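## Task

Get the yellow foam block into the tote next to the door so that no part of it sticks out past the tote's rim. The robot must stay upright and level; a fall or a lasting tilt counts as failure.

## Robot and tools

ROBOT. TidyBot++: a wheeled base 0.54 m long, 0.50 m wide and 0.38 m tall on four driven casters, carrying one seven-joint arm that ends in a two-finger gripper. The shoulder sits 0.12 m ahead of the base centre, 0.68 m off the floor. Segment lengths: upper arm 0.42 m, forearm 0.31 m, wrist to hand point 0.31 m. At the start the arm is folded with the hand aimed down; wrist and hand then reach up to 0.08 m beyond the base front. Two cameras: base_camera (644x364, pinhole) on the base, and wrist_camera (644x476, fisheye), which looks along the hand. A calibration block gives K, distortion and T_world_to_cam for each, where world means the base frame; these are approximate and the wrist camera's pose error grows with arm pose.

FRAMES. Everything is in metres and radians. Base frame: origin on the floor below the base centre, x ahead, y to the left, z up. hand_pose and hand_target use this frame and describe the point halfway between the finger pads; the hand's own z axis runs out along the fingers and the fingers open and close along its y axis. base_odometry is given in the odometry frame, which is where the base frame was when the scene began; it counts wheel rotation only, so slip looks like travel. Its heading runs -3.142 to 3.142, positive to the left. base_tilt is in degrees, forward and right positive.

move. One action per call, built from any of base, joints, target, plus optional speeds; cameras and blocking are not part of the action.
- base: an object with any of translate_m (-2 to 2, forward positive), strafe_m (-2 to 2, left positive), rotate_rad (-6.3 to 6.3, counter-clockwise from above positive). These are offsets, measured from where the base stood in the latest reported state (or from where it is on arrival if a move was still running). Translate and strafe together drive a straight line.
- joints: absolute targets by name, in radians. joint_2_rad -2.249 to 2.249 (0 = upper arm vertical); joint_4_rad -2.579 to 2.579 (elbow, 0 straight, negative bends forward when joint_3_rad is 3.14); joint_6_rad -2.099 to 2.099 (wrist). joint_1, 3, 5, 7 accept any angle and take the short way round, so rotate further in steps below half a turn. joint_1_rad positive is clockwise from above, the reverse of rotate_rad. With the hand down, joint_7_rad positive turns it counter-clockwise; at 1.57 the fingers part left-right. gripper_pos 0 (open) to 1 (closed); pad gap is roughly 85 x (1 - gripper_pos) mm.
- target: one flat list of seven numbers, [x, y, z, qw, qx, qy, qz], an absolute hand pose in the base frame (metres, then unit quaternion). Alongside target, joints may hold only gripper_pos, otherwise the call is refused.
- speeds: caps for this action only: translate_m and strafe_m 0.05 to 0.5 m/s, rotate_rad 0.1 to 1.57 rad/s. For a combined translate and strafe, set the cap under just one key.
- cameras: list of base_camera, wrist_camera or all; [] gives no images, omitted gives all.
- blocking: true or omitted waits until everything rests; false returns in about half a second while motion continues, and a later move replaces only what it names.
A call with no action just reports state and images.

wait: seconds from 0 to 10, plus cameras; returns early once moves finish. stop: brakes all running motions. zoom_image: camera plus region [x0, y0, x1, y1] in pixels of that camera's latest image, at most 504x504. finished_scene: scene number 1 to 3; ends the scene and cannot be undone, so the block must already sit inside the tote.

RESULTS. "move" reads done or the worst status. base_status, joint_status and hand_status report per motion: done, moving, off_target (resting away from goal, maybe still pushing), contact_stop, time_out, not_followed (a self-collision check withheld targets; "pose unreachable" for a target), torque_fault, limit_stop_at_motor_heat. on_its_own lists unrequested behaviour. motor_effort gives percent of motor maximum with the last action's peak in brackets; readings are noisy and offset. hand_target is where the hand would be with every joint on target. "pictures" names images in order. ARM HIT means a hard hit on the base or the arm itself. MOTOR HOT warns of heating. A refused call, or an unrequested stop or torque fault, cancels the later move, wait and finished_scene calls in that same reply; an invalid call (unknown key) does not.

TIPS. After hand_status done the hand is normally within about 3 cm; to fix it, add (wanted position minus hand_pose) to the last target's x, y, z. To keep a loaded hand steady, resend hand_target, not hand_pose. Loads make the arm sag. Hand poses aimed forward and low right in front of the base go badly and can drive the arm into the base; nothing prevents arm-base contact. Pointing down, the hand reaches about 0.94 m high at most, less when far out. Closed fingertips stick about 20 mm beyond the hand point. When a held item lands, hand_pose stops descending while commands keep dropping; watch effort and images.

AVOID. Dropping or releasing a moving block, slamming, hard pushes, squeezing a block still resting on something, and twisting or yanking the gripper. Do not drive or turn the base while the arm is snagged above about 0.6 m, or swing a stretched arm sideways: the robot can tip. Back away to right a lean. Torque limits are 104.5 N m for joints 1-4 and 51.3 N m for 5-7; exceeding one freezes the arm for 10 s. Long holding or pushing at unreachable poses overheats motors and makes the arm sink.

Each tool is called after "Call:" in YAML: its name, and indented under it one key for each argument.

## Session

Call:
move:
  joints: {"joint_6_rad": 0.3}

Scene clock: 1.80 s.
move: done
base_odometry: x=+0.000 y=+0.000 heading=+0.000
base_tilt: forward=-0.5 right=+0.4
base_status: not commanded
joint_positions: joint_1_rad=-0.023 joint_2_rad=-0.308 joint_3_rad=+3.100 joint_4_rad=-2.513 joint_5_rad=+0.050 joint_6_rad=+0.229 joint_7_rad=+1.617 gripper_pos=+0.000
joint_status: all done
motor_effort: joint_1_rad=+0(1) joint_2_rad=-7(7) joint_3_rad=+0(1) joint_4_rad=+18(18) joint_5_rad=-1(1) joint_6_rad=+9(10) joint_7_rad=+2(2)
hand_pose: x=+0.5289 y=+0.0315 z=+0.7733 quat_wxyz=(+0.010, +0.832, +0.072, +0.550) (m; base frame)
hand_target: x=+0.5347 y=+0.0332 z=+0.7898 quat_wxyz=(+0.008, +0.814, +0.072, +0.576) (m; base frame)
hand_status: not commanded
pictures: base_camera, wrist_camera
camera_calibration:
wrist_camera: T_world_to_cam=[[0.111487, -0.992811, 0.0435479, -0.0624426], [-0.37559, -0.0826663, -0.923092, 0.978025], [0.920056, 0.0865565, -0.382106, -0.0644433], [0, 0, 0, 1]] pos_world=[0.433589, 0.024434, 0.880902]

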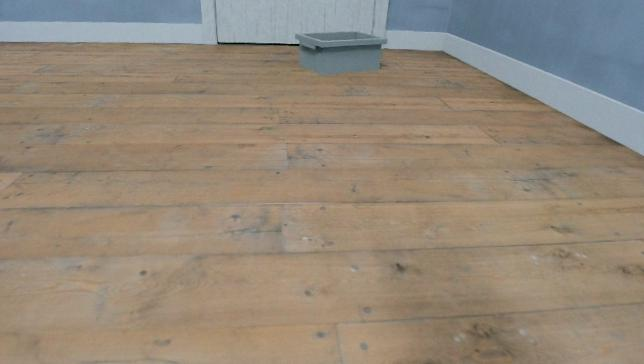

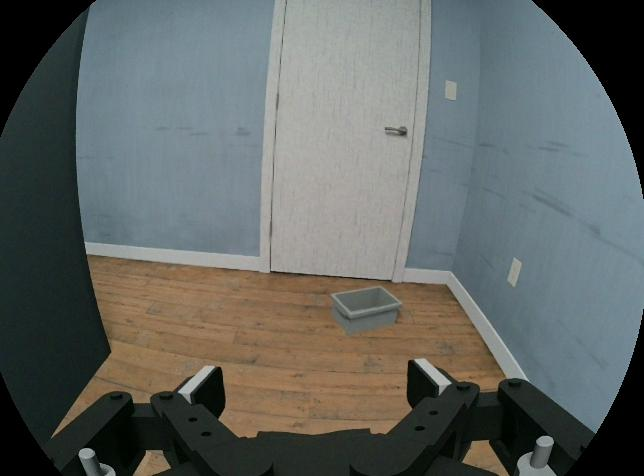

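Call:
move:
  base: {"rotate_rad": -1.4}
  cameras: ["wrist_camera"]

Call:
move:
  base: {"rotate_rad": -1.5}
  cameras: ["wrist_camera"]

Scene clock: 16.60 s.
move: done
base_odometry: x=+0.000 y=+0.000 heading=-1.400
base_tilt: forward=-0.5 right=+0.4
base_status: done
joint_positions: joint_1_rad=-0.023 joint_2_rad=-0.308 joint_3_rad=+3.100 joint_4_rad=-2.513 joint_5_rad=+0.050 joint_6_rad=+0.231 joint_7_rad=+1.617 gripper_pos=+0.000
joint_status: not commanded
motor_effort: joint_1_rad=+1(2) joint_2_rad=-7(8) joint_3_rad=+1(2) joint_4_rad=+18(18) joint_5_rad=+0(1) joint_6_rad=+9(10) joint_7_rad=+2(2)
hand_pose: x=+0.5292 y=+0.0316 z=+0.7738 quat_wxyz=(+0.009, +0.832, +0.072, +0.551) (m; base frame)
hand_target: x=+0.5347 y=+0.0332 z=+0.7898 quat_wxyz=(+0.008, +0.814, +0.072, +0.576) (m; base frame)
hand_status: not commanded
pictures: wrist_camera
camera_calibration:
wrist_camera: T_world_to_cam=[[0.111552, -0.992802, 0.043598, -0.0625278], [-0.373796, -0.0825691, -0.923828, 0.978179], [0.920778, 0.0867582, -0.380316, -0.0662175], [0, 0, 0, 1]] pos_world=[0.433586, 0.0244345, 0.881212]

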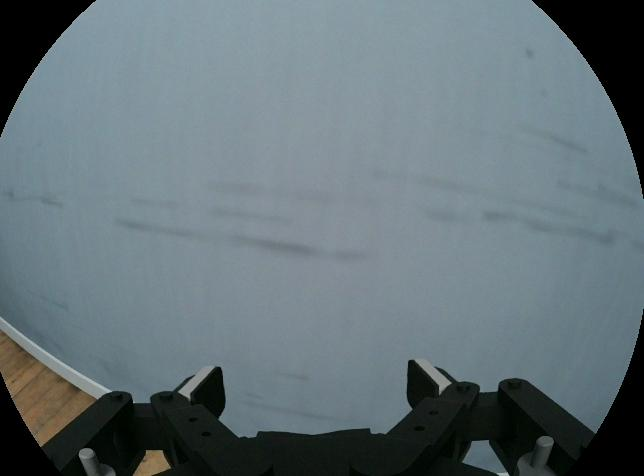

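Scene clock: 18.83 s.
move: done
base_odometry: x=+0.000 y=+0.000 heading=-2.899
base_tilt: forward=-0.5 right=+0.4
base_status: done
joint_positions: joint_1_rad=-0.023 joint_2_rad=-0.308 joint_3_rad=+3.100 joint_4_rad=-2.513 joint_5_rad=+0.050 joint_6_rad=+0.231 joint_7_rad=+1.617 gripper_pos=+0.000
joint_status: not commanded
motor_effort: joint_1_rad=+1(2) joint_2_rad=-7(8) joint_3_rad=+1(2) joint_4_rad=+18(18) joint_5_rad=+0(1) joint_6_rad=+9(10) joint_7_rad=+2(2)
hand_pose: x=+0.5292 y=+0.0316 z=+0.7739 quat_wxyz=(+0.009, +0.831, +0.072, +0.551) (m; base frame)
hand_target: x=+0.5347 y=+0.0332 z=+0.7898 quat_wxyz=(+0.008, +0.814, +0.072, +0.576) (m; base frame)
hand_status: not commanded
pictures: wrist_camera
camera_calibration:
wrist_camera: T_world_to_cam=[[0.111538, -0.992802, 0.043629, -0.0624543], [-0.373504, -0.0825651, -0.923947, 0.978259], [0.920899, 0.0867597, -0.380025, -0.0664959], [0, 0, 0, 1]] pos_world=[0.433585, 0.0245345, 0.881314]

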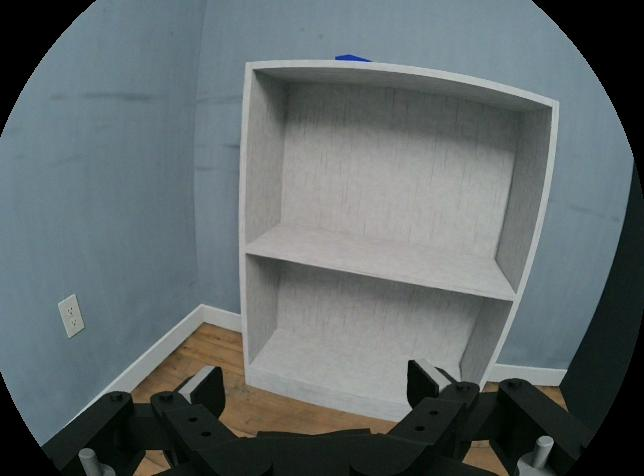

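Call:
move:
  base: {"rotate_rad": -1.664}
  joints: {"joint_6_rad": -0.9}
  cameras: []

Call:
move:
  base: {"translate_m": 0.25, "strafe_m": -1.8}

Scene clock: 37.03 s.
move: done
base_odometry: x=+0.000 y=+0.000 heading=+1.720
base_tilt: forward=-0.5 right=+0.4
base_status: done
joint_positions: joint_1_rad=-0.023 joint_2_rad=-0.308 joint_3_rad=+3.100 joint_4_rad=-2.513 joint_5_rad=+0.050 joint_6_rad=-0.832 joint_7_rad=+1.617 gripper_pos=+0.000
joint_status: all done
motor_effort: joint_1_rad=+1(2) joint_2_rad=-3(7) joint_3_rad=+0(2) joint_4_rad=+14(18) joint_5_rad=+0(1) joint_6_rad=+2(9) joint_7_rad=+1(2)
hand_pose: x=+0.2773 y=-0.0014 z=+0.5871 quat_wxyz=(+0.025, +0.996, +0.070, +0.052) (m; base frame)
hand_target: x=+0.2524 y=-0.0037 z=+0.5836 quat_wxyz=(+0.026, +0.997, +0.069, +0.015) (m; base frame)
hand_status: not commanded
pictures: none
No camera images: "cameras" was empty.

Scene clock: 41.90 s.
move: done
base_odometry: x=+1.743 y=+0.516 heading=+1.720
base_tilt: forward=-0.5 right=+0.4
base_status: done
joint_positions: joint_1_rad=-0.023 joint_2_rad=-0.308 joint_3_rad=+3.100 joint_4_rad=-2.513 joint_5_rad=+0.050 joint_6_rad=-0.832 joint_7_rad=+1.617 gripper_pos=+0.000
joint_status: not commanded
motor_effort: joint_1_rad=+1(1) joint_2_rad=-3(4) joint_3_rad=+0(1) joint_4_rad=+13(14) joint_5_rad=+0(1) joint_6_rad=+2(3) joint_7_rad=+2(2)
hand_pose: x=+0.2771 y=-0.0014 z=+0.5871 quat_wxyz=(+0.025, +0.996, +0.070, +0.052) (m; base frame)
hand_target: x=+0.2524 y=-0.0037 z=+0.5836 quat_wxyz=(+0.026, +0.997, +0.069, +0.015) (m; base frame)
hand_status: not commanded
pictures: base_camera, wrist_camera
camera_calibration:
wrist_camera: T_world_to_cam=[[0.0934657, -0.995155, 0.0305136, -0.0463234], [-0.988311, -0.0964432, -0.118072, 0.405991], [0.120443, -0.0191213, -0.992536, 0.678763], [0, 0, 0, 1]] pos_world=[0.323823, 0.00603493, 0.723046]

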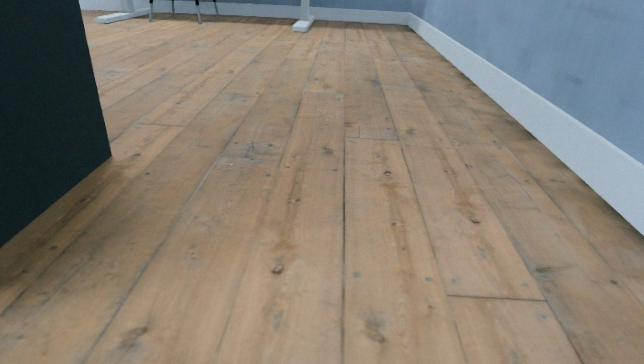

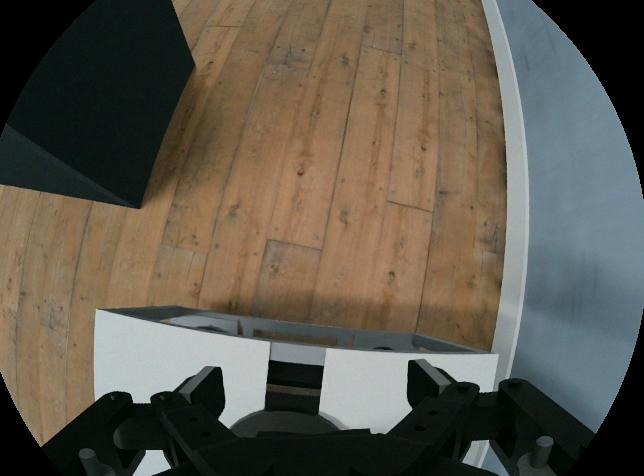

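Call:
move:
  base: {"rotate_rad": -0.09}
  cameras: []

Call:
move:
  base: {"translate_m": 1.5}
  joints: {"joint_6_rad": 0.3}

Scene clock: 54.50 s.
move: done
base_odometry: x=+1.743 y=+0.516 heading=+1.629
base_tilt: forward=-0.5 right=+0.4
base_status: done
joint_positions: joint_1_rad=-0.023 joint_2_rad=-0.308 joint_3_rad=+3.100 joint_4_rad=-2.513 joint_5_rad=+0.050 joint_6_rad=-0.832 joint_7_rad=+1.617 gripper_pos=+0.000
joint_status: not commanded
motor_effort: joint_1_rad=+1(1) joint_2_rad=-3(3) joint_3_rad=+0(1) joint_4_rad=+13(14) joint_5_rad=+0(1) joint_6_rad=+1(3) joint_7_rad=+1(2)
hand_pose: x=+0.2771 y=-0.0014 z=+0.5871 quat_wxyz=(+0.025, +0.996, +0.070, +0.052) (m; base frame)
hand_target: x=+0.2524 y=-0.0037 z=+0.5836 quat_wxyz=(+0.026, +0.997, +0.069, +0.015) (m; base frame)
hand_status: not commanded
pictures: none
No camera images: "cameras" was empty.

Scene clock: 58.87 s.
move: done
base_odometry: x=+1.655 y=+2.013 heading=+1.628
base_tilt: forward=-0.5 right=+0.4
base_status: done
joint_positions: joint_1_rad=-0.023 joint_2_rad=-0.308 joint_3_rad=+3.100 joint_4_rad=-2.513 joint_5_rad=+0.050 joint_6_rad=+0.231 joint_7_rad=+1.617 gripper_pos=+0.000
joint_status: all done
motor_effort: joint_1_rad=+1(1) joint_2_rad=-7(9) joint_3_rad=+0(1) joint_4_rad=+17(18) joint_5_rad=+0(1) joint_6_rad=+10(10) joint_7_rad=+2(2)
hand_pose: x=+0.5294 y=+0.0316 z=+0.7744 quat_wxyz=(+0.009, +0.831, +0.072, +0.551) (m; base frame)
hand_target: x=+0.5347 y=+0.0332 z=+0.7898 quat_wxyz=(+0.008, +0.814, +0.072, +0.576) (m; base frame)
hand_status: not commanded
pictures: base_camera, wrist_camera
camera_calibration:
wrist_camera: T_world_to_cam=[[0.111457, -0.99281, 0.0436506, -0.0624669], [-0.372601, -0.0824691, -0.92432, 0.978605], [0.921274, 0.0867578, -0.379114, -0.0673977], [0, 0, 0, 1]] pos_world=[0.433684, 0.0245341, 0.881719]

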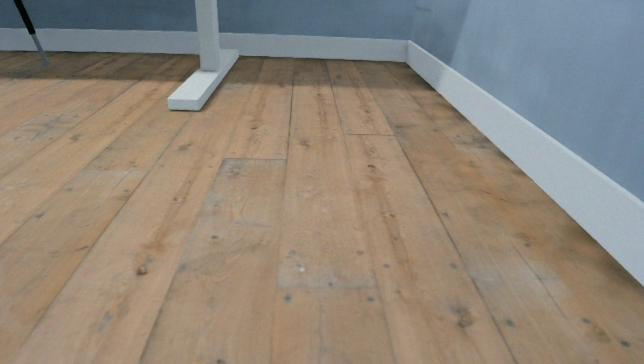

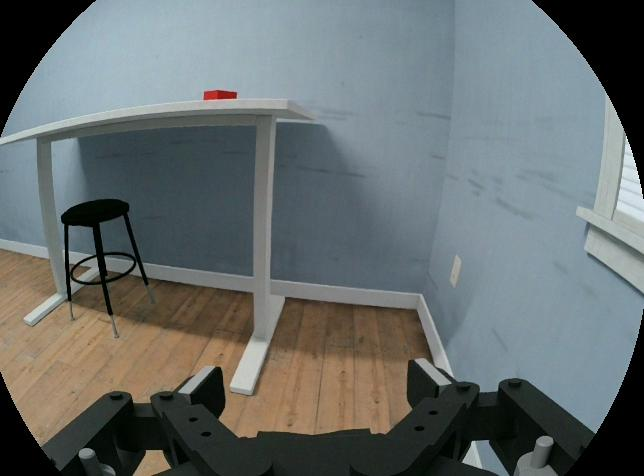

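Call:
move:
  base: {"rotate_rad": 0.9}
  cameras: ["wrist_camera"]

Call:
move:
  base: {"rotate_rad": 0.7}
  cameras: ["wrist_camera"]

Scene clock: 63.07 s.
move: done
base_odometry: x=+1.655 y=+2.013 heading=+2.528
base_tilt: forward=-0.5 right=+0.4
base_status: done
joint_positions: joint_1_rad=-0.023 joint_2_rad=-0.308 joint_3_rad=+3.100 joint_4_rad=-2.513 joint_5_rad=+0.050 joint_6_rad=+0.231 joint_7_rad=+1.617 gripper_pos=+0.000
joint_status: not commanded
motor_effort: joint_1_rad=+1(2) joint_2_rad=-7(8) joint_3_rad=+0(2) joint_4_rad=+18(18) joint_5_rad=+0(1) joint_6_rad=+9(10) joint_7_rad=+1(2)
hand_pose: x=+0.5294 y=+0.0316 z=+0.7744 quat_wxyz=(+0.009, +0.831, +0.072, +0.551) (m; base frame)
hand_target: x=+0.5347 y=+0.0332 z=+0.7898 quat_wxyz=(+0.008, +0.814, +0.072, +0.576) (m; base frame)
hand_status: not commanded
pictures: wrist_camera
camera_calibration:
wrist_camera: T_world_to_cam=[[0.111546, -0.992801, 0.0436202, -0.0624786], [-0.372508, -0.0824662, -0.924358, 0.978598], [0.921301, 0.0868599, -0.379025, -0.0674903], [0, 0, 0, 1]] pos_world=[0.433684, 0.0245346, 0.88172]

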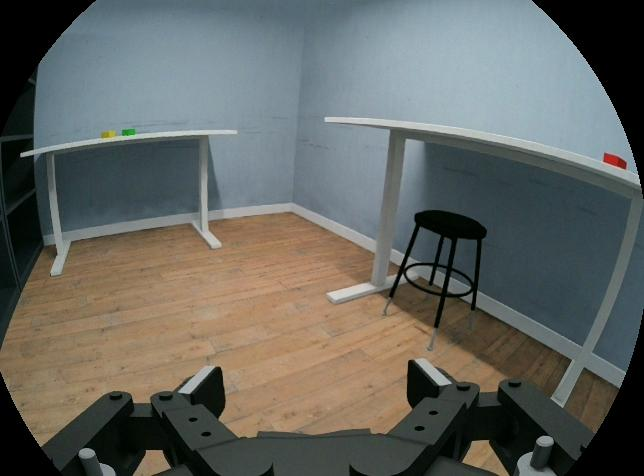

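Scene clock: 64.73 s.
move: done
base_odometry: x=+1.655 y=+2.013 heading=-3.055
base_tilt: forward=-0.5 right=+0.4
base_status: done
joint_positions: joint_1_rad=-0.023 joint_2_rad=-0.308 joint_3_rad=+3.100 joint_4_rad=-2.513 joint_5_rad=+0.050 joint_6_rad=+0.231 joint_7_rad=+1.617 gripper_pos=+0.000
joint_status: not commanded
motor_effort: joint_1_rad=+0(2) joint_2_rad=-7(8) joint_3_rad=+1(2) joint_4_rad=+18(18) joint_5_rad=+0(1) joint_6_rad=+8(10) joint_7_rad=+2(2)
hand_pose: x=+0.5295 y=+0.0316 z=+0.7745 quat_wxyz=(+0.009, +0.831, +0.072, +0.551) (m; base frame)
hand_target: x=+0.5347 y=+0.0332 z=+0.7898 quat_wxyz=(+0.008, +0.814, +0.072, +0.576) (m; base frame)
hand_status: not commanded
pictures: wrist_camera
camera_calibration:
wrist_camera: T_world_to_cam=[[0.111541, -0.992801, 0.0436336, -0.0624883], [-0.372473, -0.0824735, -0.924371, 0.978595], [0.921316, 0.0868533, -0.37899, -0.067527], [0, 0, 0, 1]] pos_world=[0.433684, 0.0245346, 0.88172]

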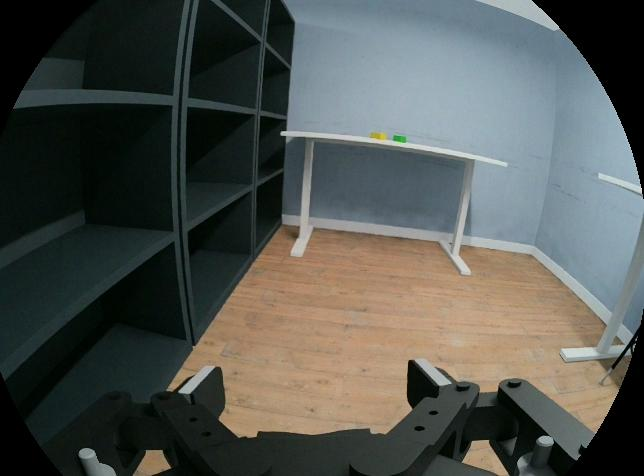

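Call:
zoom_image:
  camera: "wrist_camera"
  region: [270, 100, 530, 290]

Scaled by 1.938.

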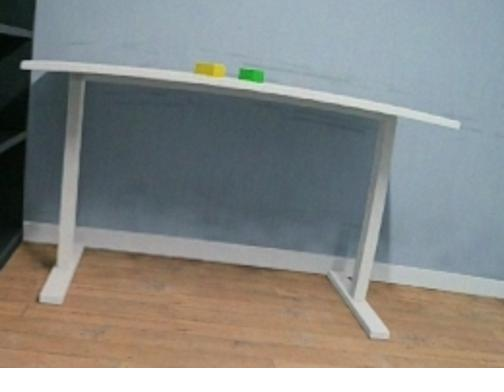

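Call:
move:
  base: {"rotate_rad": -0.065}
  cameras: []

Call:
move:
  base: {"translate_m": 1.6}
  joints: {"joint_1_rad": 0.02, "joint_2_rad": -0.3, "joint_3_rad": 3.14, "joint_4_rad": -1.9, "joint_5_rad": -0.05, "joint_6_rad": -0.3, "joint_7_rad": 1.52}

Scene clock: 86.93 s.
move: done
base_odometry: x=+1.655 y=+2.013 heading=-3.120
base_tilt: forward=-0.5 right=+0.4
base_status: done
joint_positions: joint_1_rad=-0.023 joint_2_rad=-0.308 joint_3_rad=+3.100 joint_4_rad=-2.513 joint_5_rad=+0.050 joint_6_rad=+0.231 joint_7_rad=+1.617 gripper_pos=+0.000
joint_status: not commanded
motor_effort: joint_1_rad=+1(2) joint_2_rad=-7(7) joint_3_rad=+0(2) joint_4_rad=+18(18) joint_5_rad=+0(1) joint_6_rad=+8(10) joint_7_rad=+1(2)
hand_pose: x=+0.5295 y=+0.0316 z=+0.7745 quat_wxyz=(+0.009, +0.831, +0.072, +0.551) (m; base frame)
hand_target: x=+0.5347 y=+0.0332 z=+0.7898 quat_wxyz=(+0.008, +0.814, +0.072, +0.576) (m; base frame)
hand_status: not commanded
pictures: none
No camera images: "cameras" was empty.

Scene clock: 91.53 s.
move: done
base_odometry: x=+0.056 y=+1.979 heading=-3.119
base_tilt: forward=-0.5 right=+0.4
base_status: done
joint_positions: joint_1_rad=-0.007 joint_2_rad=-0.307 joint_3_rad=+3.116 joint_4_rad=-1.902 joint_5_rad=+0.011 joint_6_rad=-0.234 joint_7_rad=+1.586 gripper_pos=+0.000
joint_status: all done
motor_effort: joint_1_rad=+1(1) joint_2_rad=-10(14) joint_3_rad=+1(2) joint_4_rad=+21(22) joint_5_rad=+0(1) joint_6_rad=+9(11) joint_7_rad=+1(3)
hand_pose: x=+0.6066 y=+0.0181 z=+0.9956 quat_wxyz=(+0.002, +0.792, +0.024, +0.610) (m; base frame)
hand_target: x=+0.6035 y=-0.0029 z=+0.9741 quat_wxyz=(-0.029, +0.812, -0.043, +0.581) (m; base frame)
hand_status: not commanded
pictures: base_camera, wrist_camera
camera_calibration:
wrist_camera: T_world_to_cam=[[0.044527, -0.998852, -0.0176378, 0.00751237], [-0.241079, 0.00639003, -0.970484, 1.17526], [0.969483, 0.0474648, -0.240518, -0.22005], [0, 0, 0, 1]] pos_world=[0.496331, 0.0104384, 1.08778]

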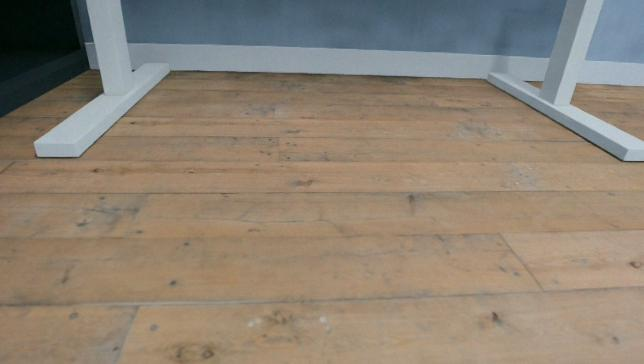

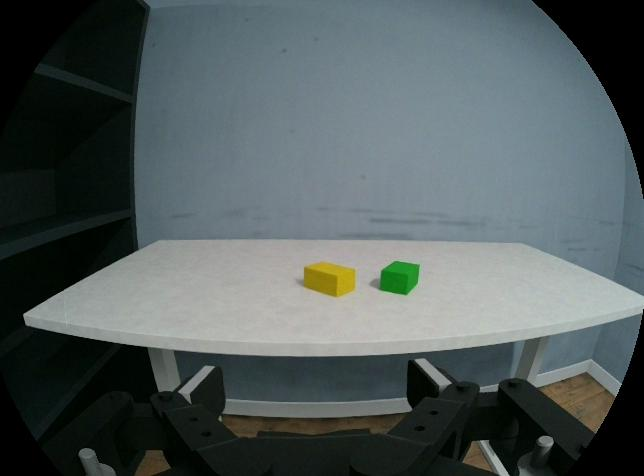

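Call:
zoom_image:
  camera: "wrist_camera"
  region: [280, 240, 440, 360]

Scaled by 3.150.

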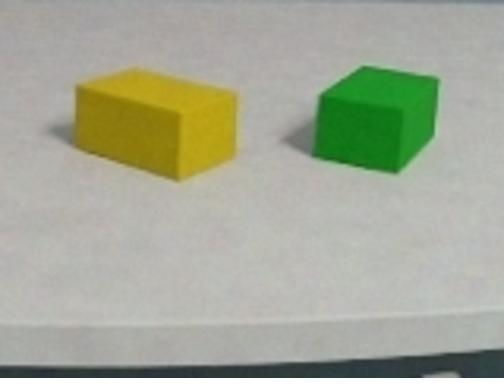

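Call:
move:
  joints: {"joint_1_rad": 0.03, "joint_2_rad": 0.02, "joint_3_rad": 3.16, "joint_4_rad": -1.17, "joint_5_rad": -0.505, "joint_6_rad": -1.6, "joint_7_rad": 2.4}
  cameras: []

Call:
move:
  base: {"translate_m": 0.61, "strafe_m": -0.12}
  speeds: {"translate_m": 0.3}

Scene clock: 152.70 s.
move: done
base_odometry: x=+0.056 y=+1.979 heading=-3.119
base_tilt: forward=-0.5 right=+0.4
base_status: not commanded
joint_positions: joint_1_rad=+0.003 joint_2_rad=-0.008 joint_3_rad=+3.135 joint_4_rad=-1.175 joint_5_rad=-0.445 joint_6_rad=-1.530 joint_7_rad=+2.332 gripper_pos=+0.000
joint_status: all done
motor_effort: joint_1_rad=+1(2) joint_2_rad=-17(18) joint_3_rad=+0(2) joint_4_rad=+17(22) joint_5_rad=-4(5) joint_6_rad=+6(11) joint_7_rad=+2(3)
hand_pose: x=+0.5264 y=+0.1363 z=+0.9728 quat_wxyz=(-0.122, +0.868, +0.392, +0.280) (m; base frame)
hand_target: x=+0.5191 y=+0.1328 z=+0.9632 quat_wxyz=(-0.149, +0.862, +0.410, +0.257) (m; base frame)
hand_status: not commanded
pictures: none
No camera images: "cameras" was empty.

Scene clock: 155.77 s.
move: done
base_odometry: x=-0.557 y=+2.085 heading=-3.119
base_tilt: forward=-0.5 right=+0.4
base_status: done
joint_positions: joint_1_rad=+0.005 joint_2_rad=+0.007 joint_3_rad=+3.138 joint_4_rad=-1.174 joint_5_rad=-0.447 joint_6_rad=-1.535 joint_7_rad=+2.334 gripper_pos=+0.000
joint_status: not commanded
motor_effort: joint_1_rad=+1(2) joint_2_rad=-18(20) joint_3_rad=+0(1) joint_4_rad=+17(17) joint_5_rad=-4(4) joint_6_rad=+4(6) joint_7_rad=+2(2)
hand_pose: x=+0.5296 y=+0.1353 z=+0.9668 quat_wxyz=(-0.126, +0.870, +0.391, +0.272) (m; base frame)
hand_target: x=+0.5191 y=+0.1328 z=+0.9632 quat_wxyz=(-0.149, +0.862, +0.410, +0.257) (m; base frame)
hand_status: not commanded
pictures: base_camera, wrist_camera
camera_calibration:
wrist_camera: T_world_to_cam=[[0.7301, -0.68142, -0.0511949, -0.246065], [-0.575527, -0.57279, -0.583678, 1.00947], [0.368406, 0.455608, -0.81037, 0.656286], [0, 0, 0, 1]] pos_world=[0.518849, 0.111532, 1.10844]

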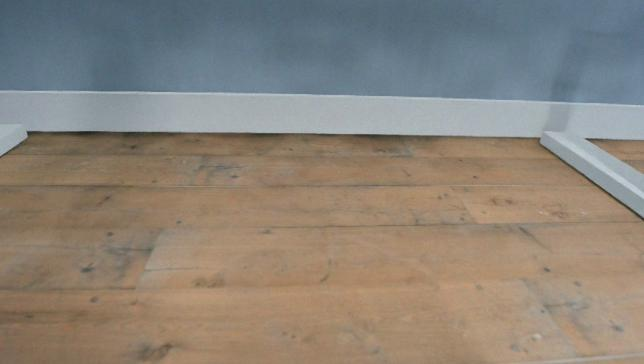

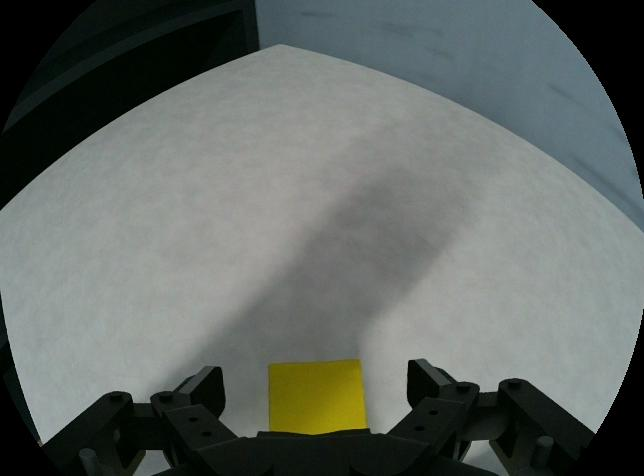

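Call:
move:
  joints: {"joint_1_rad": 0.043, "joint_2_rad": -0.03, "joint_3_rad": 3.16, "joint_4_rad": -1.352, "joint_5_rad": -0.505, "joint_6_rad": -1.345, "joint_7_rad": 2.455}
  cameras: ["wrist_camera"]

Scene clock: 172.87 s.
move: done
base_odometry: x=-0.557 y=+2.085 heading=-3.119
base_tilt: forward=-0.5 right=+0.4
base_status: not commanded
joint_positions: joint_1_rad=+0.016 joint_2_rad=-0.018 joint_3_rad=+3.138 joint_4_rad=-1.334 joint_5_rad=-0.448 joint_6_rad=-1.413 joint_7_rad=+2.387 gripper_pos=+0.000
joint_status: all done
motor_effort: joint_1_rad=+1(1) joint_2_rad=-17(18) joint_3_rad=+0(1) joint_4_rad=+18(18) joint_5_rad=-4(5) joint_6_rad=+4(5) joint_7_rad=+2(3)
hand_pose: x=+0.5343 y=+0.1291 z=+0.9260 quat_wxyz=(-0.122, +0.874, +0.383, +0.272) (m; base frame)
hand_target: x=+0.5524 y=+0.1216 z=+0.9399 quat_wxyz=(-0.119, +0.861, +0.379, +0.317) (m; base frame)
hand_status: not commanded
pictures: wrist_camera
camera_calibration:
wrist_camera: T_world_to_cam=[[0.718231, -0.693982, -0.0503334, -0.248511], [-0.586289, -0.564644, -0.580898, 0.986996], [0.374712, 0.446729, -0.812419, 0.62393], [0, 0, 0, 1]] pos_world=[0.523359, 0.106111, 1.06773]

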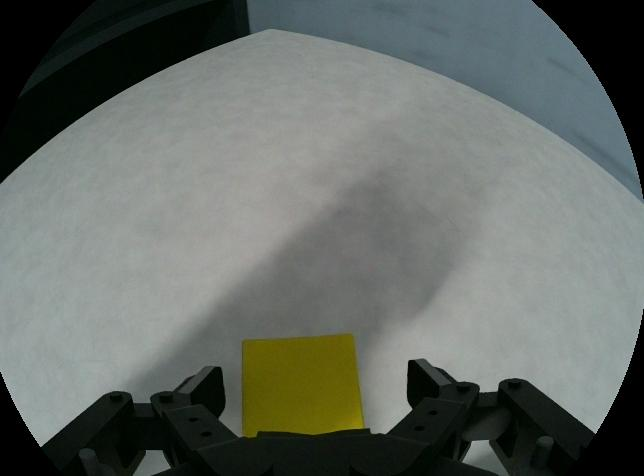

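Call:
move:
  joints: {"joint_1_rad": -0.02, "joint_2_rad": -0.062, "joint_3_rad": 3.16, "joint_4_rad": -1.498, "joint_5_rad": -0.518, "joint_6_rad": -1.23, "joint_7_rad": 2.54}
  cameras: ["wrist_camera"]

Scene clock: 187.00 s.
move: done
base_odometry: x=-0.557 y=+2.085 heading=-3.119
base_tilt: forward=-0.5 right=+0.4
base_status: not commanded
joint_positions: joint_1_rad=+0.002 joint_2_rad=-0.049 joint_3_rad=+3.138 joint_4_rad=-1.481 joint_5_rad=-0.458 joint_6_rad=-1.302 joint_7_rad=+2.472 gripper_pos=+0.000
joint_status: all done
motor_effort: joint_1_rad=+0(2) joint_2_rad=-16(18) joint_3_rad=+0(1) joint_4_rad=+18(19) joint_5_rad=-4(5) joint_6_rad=+4(5) joint_7_rad=+1(2)
hand_pose: x=+0.5285 y=+0.1348 z=+0.8909 quat_wxyz=(-0.118, +0.864, +0.403, +0.276) (m; base frame)
hand_target: x=+0.5418 y=+0.1470 z=+0.9058 quat_wxyz=(-0.120, +0.843, +0.415, +0.320) (m; base frame)
hand_status: not commanded
pictures: wrist_camera
camera_calibration:
wrist_camera: T_world_to_cam=[[0.745077, -0.666448, -0.0265797, -0.281267], [-0.55193, -0.593694, -0.585578, 0.956317], [0.374477, 0.450971, -0.81018, 0.59263], [0, 0, 0, 1]] pos_world=[0.515459, 0.113051, 1.03266]

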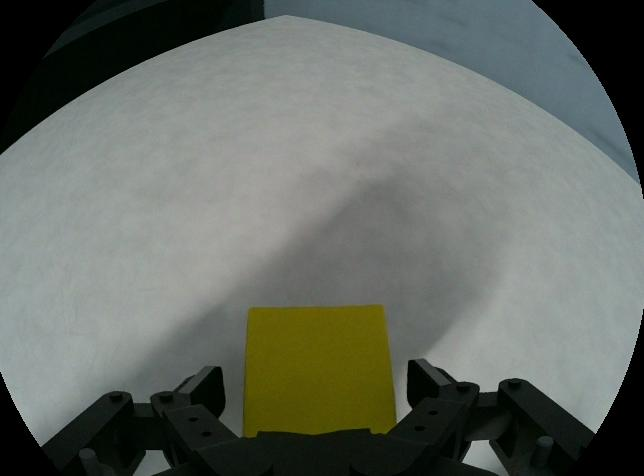

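Call:
move:
  joints: {"gripper_pos": 0.5}
  cameras: ["wrist_camera"]

Scene clock: 190.57 s.
move: off_target
base_odometry: x=-0.557 y=+2.085 heading=-3.119
base_tilt: forward=-0.5 right=+0.4
base_status: not commanded
joint_positions: joint_1_rad=+0.002 joint_2_rad=-0.056 joint_3_rad=+3.139 joint_4_rad=-1.483 joint_5_rad=-0.460 joint_6_rad=-1.299 joint_7_rad=+2.474 gripper_pos=+0.403
joint_status: gripper_pos off_target (ended at +0.403, target +0.500)
motor_effort: joint_1_rad=+0(1) joint_2_rad=-17(17) joint_3_rad=+0(1) joint_4_rad=+18(18) joint_5_rad=-4(5) joint_6_rad=+4(5) joint_7_rad=+2(2)
hand_pose: x=+0.5278 y=+0.1348 z=+0.8931 quat_wxyz=(-0.117, +0.863, +0.403, +0.280) (m; base frame)
hand_target: x=+0.5418 y=+0.1470 z=+0.9058 quat_wxyz=(-0.120, +0.843, +0.415, +0.320) (m; base frame)
hand_status: not commanded
pictures: wrist_camera
camera_calibration:
wrist_camera: T_world_to_cam=[[0.744788, -0.666946, -0.0217692, -0.284787], [-0.547846, -0.59251, -0.59059, 0.959366], [0.380993, 0.45179, -0.806678, 0.587991], [0, 0, 0, 1]] pos_world=[0.513671, 0.112848, 1.03471]

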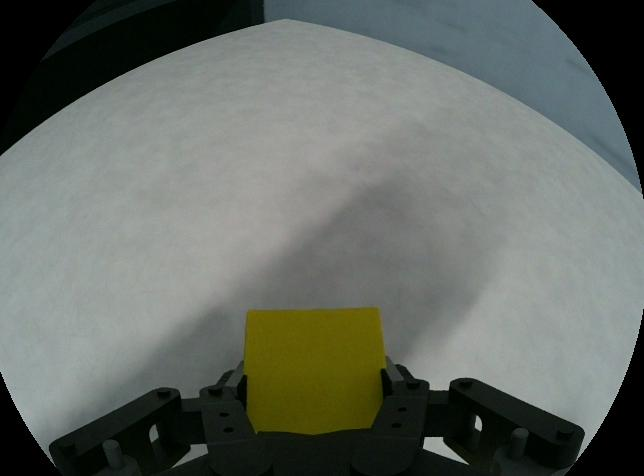

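Call:
move:
  joints: {"joint_2_rad": -0.1, "joint_4_rad": -1.1}
  cameras: ["wrist_camera"]

Call:
move:
  base: {"translate_m": -0.8}
  cameras: []

Call:
move:
  base: {"translate_m": -1.41, "strafe_m": 0.1, "rotate_rad": 1.606}
  joints: {"joint_1_rad": 0.0, "joint_2_rad": -0.33, "joint_3_rad": 3.15, "joint_4_rad": -2.4, "joint_5_rad": 0.06, "joint_6_rad": -0.6, "joint_7_rad": 1.51}

Scene clock: 207.13 s.
move: done
base_odometry: x=-0.557 y=+2.085 heading=-3.119
base_tilt: forward=-0.5 right=+0.4
base_status: not commanded
joint_positions: joint_1_rad=+0.002 joint_2_rad=-0.095 joint_3_rad=+3.139 joint_4_rad=-1.103 joint_5_rad=-0.461 joint_6_rad=-1.298 joint_7_rad=+2.474 gripper_pos=+0.403
joint_status: all done
motor_effort: joint_1_rad=+1(1) joint_2_rad=-15(18) joint_3_rad=+0(1) joint_4_rad=+17(20) joint_5_rad=-3(5) joint_6_rad=+7(8) joint_7_rad=+1(2)
hand_pose: x=+0.5590 y=+0.1352 z=+1.0865 quat_wxyz=(-0.031, +0.786, +0.418, +0.454) (m; base frame)
hand_target: x=+0.5667 y=+0.1466 z=+1.1125 quat_wxyz=(-0.028, +0.754, +0.431, +0.495) (m; base frame)
hand_status: not commanded
pictures: wrist_camera
camera_calibration:
wrist_camera: T_world_to_cam=[[0.688964, -0.667081, 0.283428, -0.60396], [-0.258682, -0.591605, -0.763601, 1.11709], [0.677061, 0.452776, -0.580157, 0.320105], [0, 0, 0, 1]] pos_world=[0.488347, 0.113049, 1.2099]

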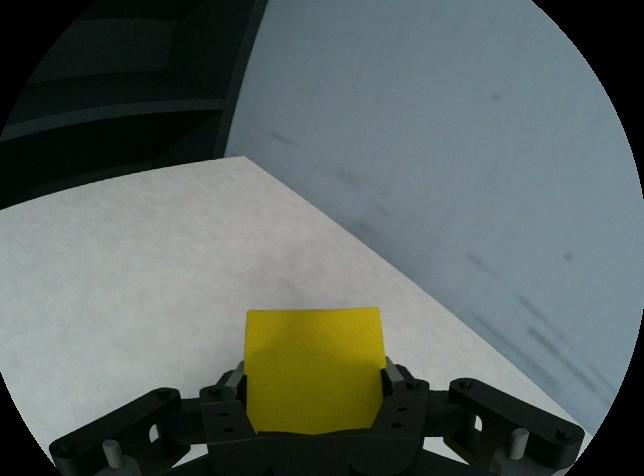

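Scene clock: 210.17 s.
move: done
base_odometry: x=+0.243 y=+2.104 heading=-3.118
base_tilt: forward=-0.5 right=+0.4
base_status: done
joint_positions: joint_1_rad=+0.001 joint_2_rad=-0.103 joint_3_rad=+3.140 joint_4_rad=-1.102 joint_5_rad=-0.462 joint_6_rad=-1.296 joint_7_rad=+2.474 gripper_pos=+0.403
joint_status: not commanded
motor_effort: joint_1_rad=+1(1) joint_2_rad=-14(19) joint_3_rad=+1(1) joint_4_rad=+18(18) joint_5_rad=-3(4) joint_6_rad=+8(9) joint_7_rad=+1(2)
hand_pose: x=+0.5560 y=+0.1348 z=+1.0907 quat_wxyz=(-0.029, +0.784, +0.418, +0.458) (m; base frame)
hand_target: x=+0.5667 y=+0.1466 z=+1.1125 quat_wxyz=(-0.028, +0.754, +0.431, +0.495) (m; base frame)
hand_status: not commanded
pictures: none
No camera images: "cameras" was empty.

Scene clock: 214.80 s.
move: done
base_odometry: x=+1.655 y=+2.037 heading=-1.511
base_tilt: forward=-0.5 right=+0.4
base_status: done
joint_positions: joint_1_rad=+0.001 joint_2_rad=-0.313 joint_3_rad=+3.147 joint_4_rad=-2.383 joint_5_rad=+0.000 joint_6_rad=-0.670 joint_7_rad=+1.576 gripper_pos=+0.403
joint_status: all done
motor_effort: joint_1_rad=+0(2) joint_2_rad=-5(19) joint_3_rad=+0(3) joint_4_rad=+16(20) joint_5_rad=+0(5) joint_6_rad=+4(7) joint_7_rad=+2(3)
hand_pose: x=+0.3869 y=-0.0003 z=+0.6450 quat_wxyz=(+0.001, +0.980, +0.000, +0.199) (m; base frame)
hand_target: x=+0.4002 y=-0.0114 z=+0.6523 quat_wxyz=(+0.015, +0.972, -0.014, +0.234) (m; base frame)
hand_status: not commanded
pictures: base_camera, wrist_camera
camera_calibration:
wrist_camera: T_world_to_cam=[[-0.035352, -0.998663, -0.0377039, 0.0365862], [-0.913554, 0.0475891, -0.403924, 0.676923], [0.405178, 0.020165, -0.914015, 0.562298], [0, 0, 0, 1]] pos_world=[0.391868, -0.00701561, 0.788754]

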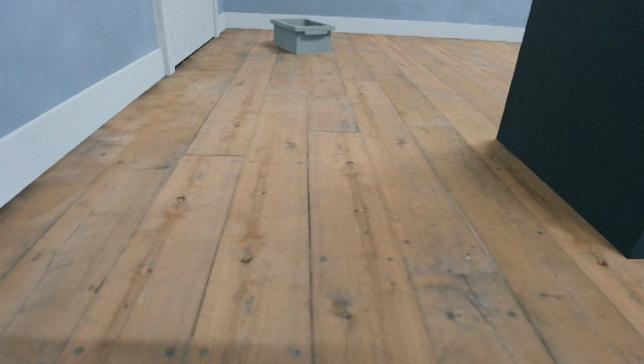

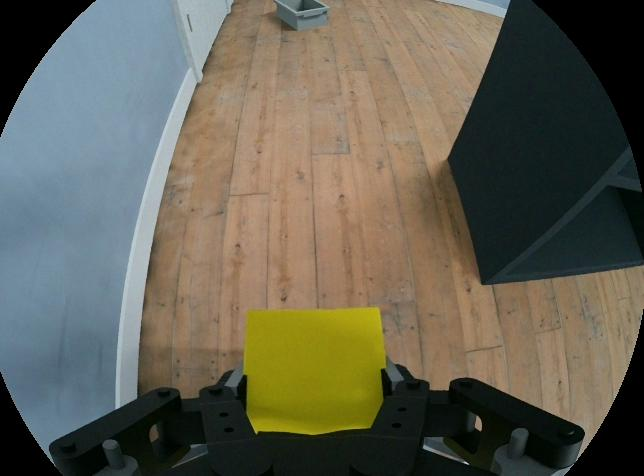

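Call:
move:
  base: {"translate_m": 1.35, "strafe_m": 0.04}

Scene clock: 231.83 s.
move: done
base_odometry: x=+1.776 y=+0.691 heading=-1.511
base_tilt: forward=-0.5 right=+0.4
base_status: done
joint_positions: joint_1_rad=+0.001 joint_2_rad=-0.320 joint_3_rad=+3.147 joint_4_rad=-2.385 joint_5_rad=+0.000 joint_6_rad=-0.666 joint_7_rad=+1.576 gripper_pos=+0.403
joint_status: not commanded
motor_effort: joint_1_rad=+1(1) joint_2_rad=-5(7) joint_3_rad=+0(1) joint_4_rad=+17(17) joint_5_rad=+0(0) joint_6_rad=+4(6) joint_7_rad=+1(2)
hand_pose: x=+0.3875 y=-0.0003 z=+0.6466 quat_wxyz=(+0.001, +0.979, +0.000, +0.204) (m; base frame)
hand_target: x=+0.4002 y=-0.0114 z=+0.6523 quat_wxyz=(+0.015, +0.972, -0.014, +0.234) (m; base frame)
hand_status: not commanded
pictures: base_camera, wrist_camera
camera_calibration:
wrist_camera: T_world_to_cam=[[-0.0352286, -0.998656, -0.0380185, 0.0368162], [-0.909798, 0.0477899, -0.412292, 0.681982], [0.413555, 0.0200647, -0.910258, 0.557778], [0, 0, 0, 1]] pos_world=[0.391091, -0.00701668, 0.790297]

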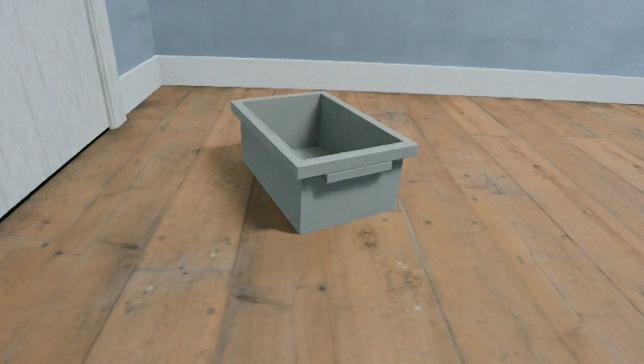

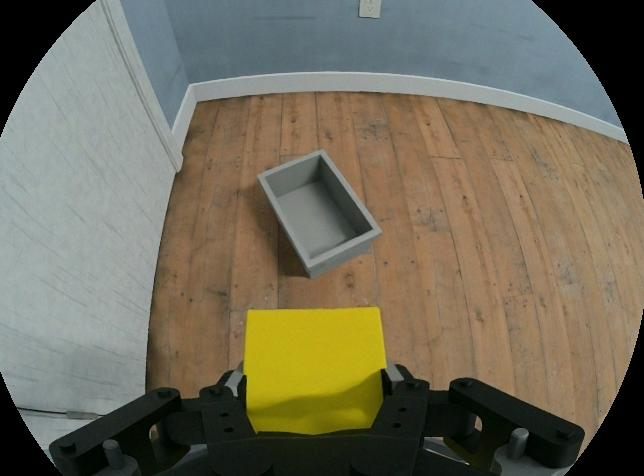

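Call:
move:
  base: {"translate_m": 0.158, "strafe_m": -0.32, "rotate_rad": 0.433}
  joints: {"joint_2_rad": 0.855, "joint_4_rad": -1.742, "joint_6_rad": 0.125}

Scene clock: 255.37 s.
move: done
base_odometry: x=+1.466 y=+0.514 heading=-1.076
base_tilt: forward=-0.5 right=+0.4
base_status: done
joint_positions: joint_1_rad=+0.001 joint_2_rad=+0.827 joint_3_rad=+3.147 joint_4_rad=-1.751 joint_5_rad=+0.002 joint_6_rad=+0.050 joint_7_rad=+1.576 gripper_pos=+0.403
joint_status: all done
motor_effort: joint_1_rad=+1(2) joint_2_rad=-39(40) joint_3_rad=-1(2) joint_4_rad=+11(18) joint_5_rad=+0(0) joint_6_rad=+6(7) joint_7_rad=+1(2)
hand_pose: x=+0.7757 y=-0.0027 z=+0.4464 quat_wxyz=(+0.004, +0.953, +0.002, +0.302) (m; base frame)
hand_target: x=+0.7926 y=-0.0015 z=+0.4448 quat_wxyz=(+0.000, +0.945, -0.001, +0.328) (m; base frame)
hand_status: not commanded
pictures: base_camera, wrist_camera
camera_calibration:
wrist_camera: T_world_to_cam=[[-0.0244931, -0.999008, -0.0371988, 0.0318443], [-0.808098, 0.0416911, -0.58757, 0.952182], [0.588538, 0.0156688, -0.808318, 0.0338582], [0, 0, 0, 1]] pos_world=[0.750309, -0.00841534, 0.588026]

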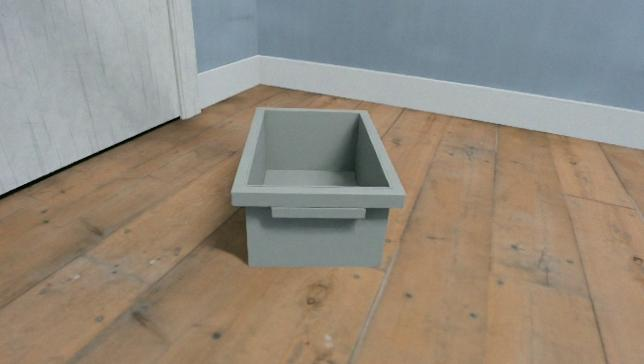

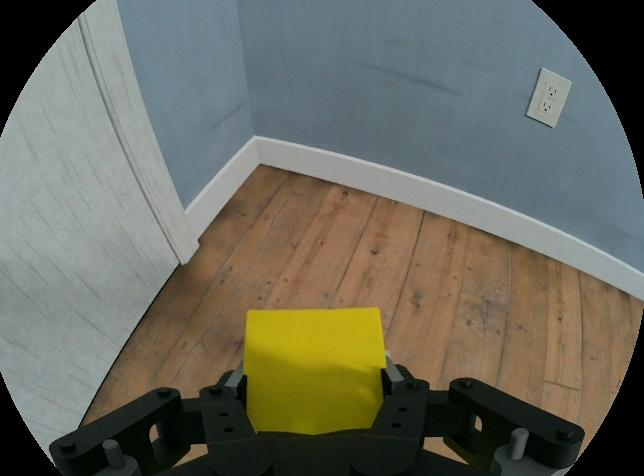

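Call:
move:
  base: {"strafe_m": -0.014}
  joints: {"joint_2_rad": 1.416, "joint_4_rad": -1.544, "joint_6_rad": 0.493}

Scene clock: 267.87 s.
move: done
base_odometry: x=+1.453 y=+0.508 heading=-1.076
base_tilt: forward=-0.5 right=+0.4
base_status: done
joint_positions: joint_1_rad=+0.005 joint_2_rad=+1.390 joint_3_rad=+3.147 joint_4_rad=-1.554 joint_5_rad=+0.002 joint_6_rad=+0.420 joint_7_rad=+1.576 gripper_pos=+0.403
joint_status: all done
motor_effort: joint_1_rad=+1(5) joint_2_rad=-42(46) joint_3_rad=-2(3) joint_4_rad=+6(12) joint_5_rad=+0(0) joint_6_rad=+6(7) joint_7_rad=+1(2)
hand_pose: x=+0.7753 y=-0.0052 z=+0.1957 quat_wxyz=(+0.004, +0.953, +0.001, +0.304) (m; base frame)
hand_target: x=+0.7857 y=+0.0053 z=+0.1942 quat_wxyz=(-0.011, +0.944, +0.002, +0.331) (m; base frame)
hand_status: not commanded
pictures: base_camera, wrist_camera
camera_calibration:
wrist_camera: T_world_to_cam=[[-0.0255776, -0.999015, -0.036268, 0.020582], [-0.805132, 0.042091, -0.5916, 0.80319], [0.592544, 0.0140688, -0.805415, -0.172157], [0, 0, 0, 1]] pos_world=[0.749211, -0.0108234, 0.337256]

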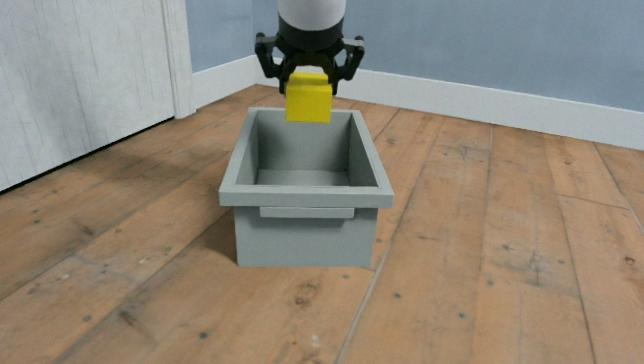

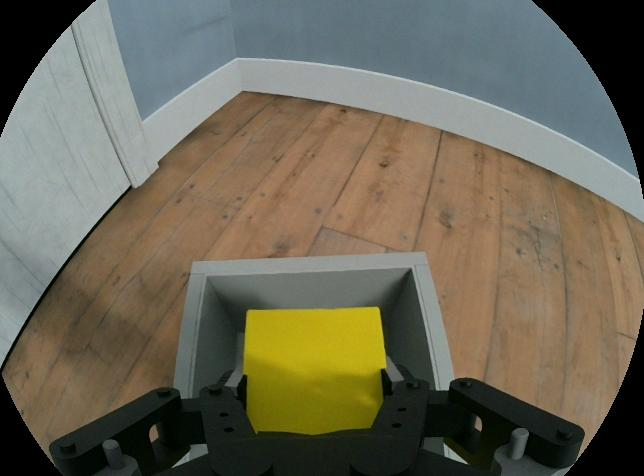

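Call:
move:
  joints: {"joint_2_rad": 1.745, "joint_4_rad": -1.218, "joint_6_rad": 0.493}

Scene clock: 272.30 s.
move: done
base_odometry: x=+1.453 y=+0.508 heading=-1.076
base_tilt: forward=-0.5 right=+0.4
base_status: not commanded
joint_positions: joint_1_rad=+0.005 joint_2_rad=+1.726 joint_3_rad=+3.147 joint_4_rad=-1.228 joint_5_rad=+0.002 joint_6_rad=+0.426 joint_7_rad=+1.576 gripper_pos=+0.403
joint_status: all done
motor_effort: joint_1_rad=+1(1) joint_2_rad=-42(46) joint_3_rad=-1(2) joint_4_rad=+6(7) joint_5_rad=+0(1) joint_6_rad=+6(8) joint_7_rad=+1(2)
hand_pose: x=+0.7729 y=-0.0048 z=+0.0536 quat_wxyz=(+0.004, +0.953, +0.002, +0.302) (m; base frame)
hand_target: x=+0.7826 y=+0.0060 z=+0.0556 quat_wxyz=(-0.011, +0.944, +0.003, +0.329) (m; base frame)
hand_status: not commanded
pictures: base_camera, wrist_camera
camera_calibration:
wrist_camera: T_world_to_cam=[[-0.0238674, -0.999061, -0.0361691, 0.0144903], [-0.807617, 0.0405925, -0.588308, 0.718766], [0.589224, 0.0151694, -0.807828, -0.282541], [0, 0, 0, 1]] pos_world=[0.747313, -0.0104138, 0.195136]

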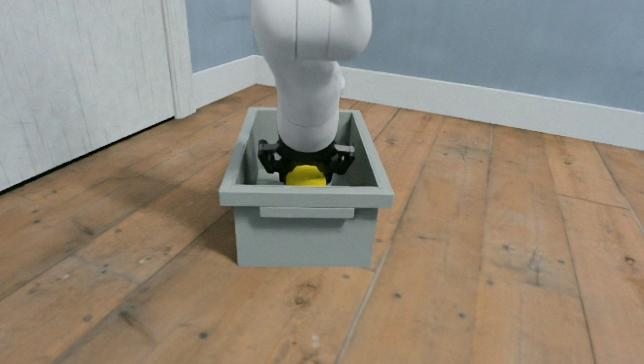

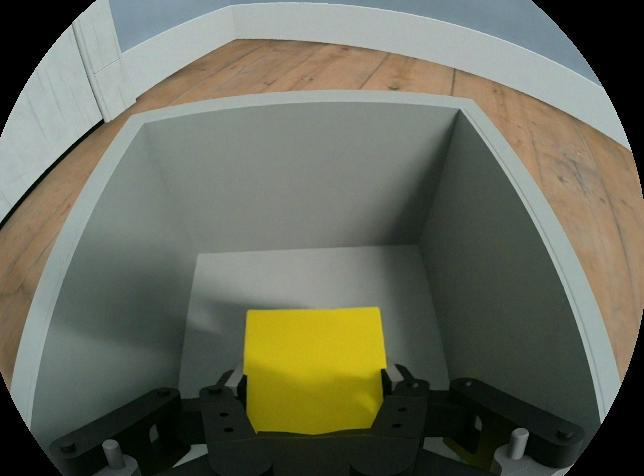

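Call:
move:
  joints: {"joint_2_rad": 1.768}
  cameras: ["wrist_camera"]

Scene clock: 279.83 s.
move: done
base_odometry: x=+1.453 y=+0.508 heading=-1.076
base_tilt: forward=-0.5 right=+0.4
base_status: not commanded
joint_positions: joint_1_rad=+0.005 joint_2_rad=+1.737 joint_3_rad=+3.147 joint_4_rad=-1.226 joint_5_rad=+0.002 joint_6_rad=+0.426 joint_7_rad=+1.576 gripper_pos=+0.403
joint_status: all done
motor_effort: joint_1_rad=+1(1) joint_2_rad=-42(43) joint_3_rad=-1(2) joint_4_rad=+5(6) joint_5_rad=+0(0) joint_6_rad=+6(7) joint_7_rad=+2(2)
hand_pose: x=+0.7666 y=-0.0048 z=+0.0465 quat_wxyz=(+0.004, +0.955, +0.002, +0.298) (m; base frame)
hand_target: x=+0.7681 y=+0.0060 z=+0.0405 quat_wxyz=(-0.011, +0.948, +0.003, +0.318) (m; base frame)
hand_status: not commanded
pictures: wrist_camera
camera_calibration:
wrist_camera: T_world_to_cam=[[-0.0242163, -0.999061, -0.0359373, 0.0144405], [-0.813263, 0.0405932, -0.580479, 0.71348], [0.581392, 0.0151695, -0.813482, -0.278301], [0, 0, 0, 1]] pos_world=[0.742399, -0.0103138, 0.188286]

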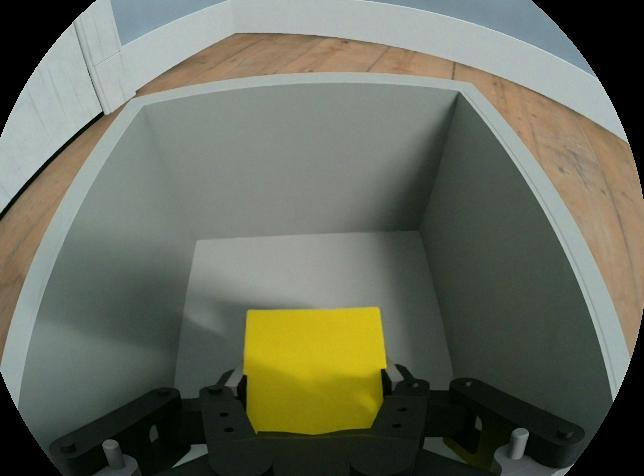

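Call:
move:
  joints: {"joint_2_rad": 1.776}
  cameras: []

Scene clock: 282.07 s.
move: done
base_odometry: x=+1.453 y=+0.508 heading=-1.076
base_tilt: forward=-0.5 right=+0.4
base_status: not commanded
joint_positions: joint_1_rad=+0.005 joint_2_rad=+1.741 joint_3_rad=+3.147 joint_4_rad=-1.226 joint_5_rad=+0.002 joint_6_rad=+0.426 joint_7_rad=+1.576 gripper_pos=+0.403
joint_status: all done
motor_effort: joint_1_rad=+1(1) joint_2_rad=-42(43) joint_3_rad=-1(2) joint_4_rad=+5(6) joint_5_rad=-1(1) joint_6_rad=+6(7) joint_7_rad=+1(2)
hand_pose: x=+0.7641 y=-0.0047 z=+0.0439 quat_wxyz=(+0.004, +0.955, +0.002, +0.296) (m; base frame)
hand_target: x=+0.7629 y=+0.0060 z=+0.0354 quat_wxyz=(-0.011, +0.949, +0.003, +0.314) (m; base frame)
hand_status: not commanded
pictures: none
No camera images: "cameras" was empty.

Call:
move:
  joints: {"gripper_pos": 0.15}
  cameras: ["wrist_camera"]

Scene clock: 285.47 s.
move: done
base_odometry: x=+1.453 y=+0.508 heading=-1.076
base_tilt: forward=-0.5 right=+0.4
base_status: not commanded
joint_positions: joint_1_rad=+0.005 joint_2_rad=+1.741 joint_3_rad=+3.147 joint_4_rad=-1.226 joint_5_rad=+0.002 joint_6_rad=+0.426 joint_7_rad=+1.576 gripper_pos=+0.150
joint_status: all done
motor_effort: joint_1_rad=+0(1) joint_2_rad=-41(42) joint_3_rad=-1(2) joint_4_rad=+5(6) joint_5_rad=+0(0) joint_6_rad=+6(6) joint_7_rad=+1(2)
hand_pose: x=+0.7641 y=-0.0047 z=+0.0439 quat_wxyz=(+0.004, +0.955, +0.002, +0.296) (m; base frame)
hand_target: x=+0.7629 y=+0.0060 z=+0.0354 quat_wxyz=(-0.011, +0.949, +0.003, +0.314) (m; base frame)
hand_status: not commanded
pictures: wrist_camera
camera_calibration:
wrist_camera: T_world_to_cam=[[-0.0244366, -0.999057, -0.0359003, 0.0144597], [-0.815507, 0.0406924, -0.577314, 0.711542], [0.578231, 0.0151694, -0.815732, -0.276484], [0, 0, 0, 1]] pos_world=[0.740493, -0.0103142, 0.185766]

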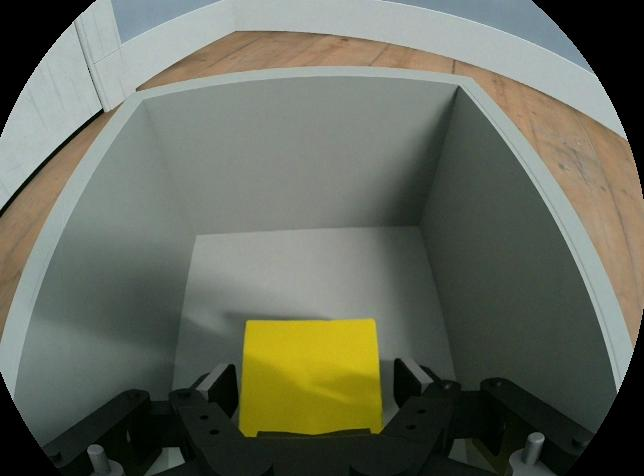

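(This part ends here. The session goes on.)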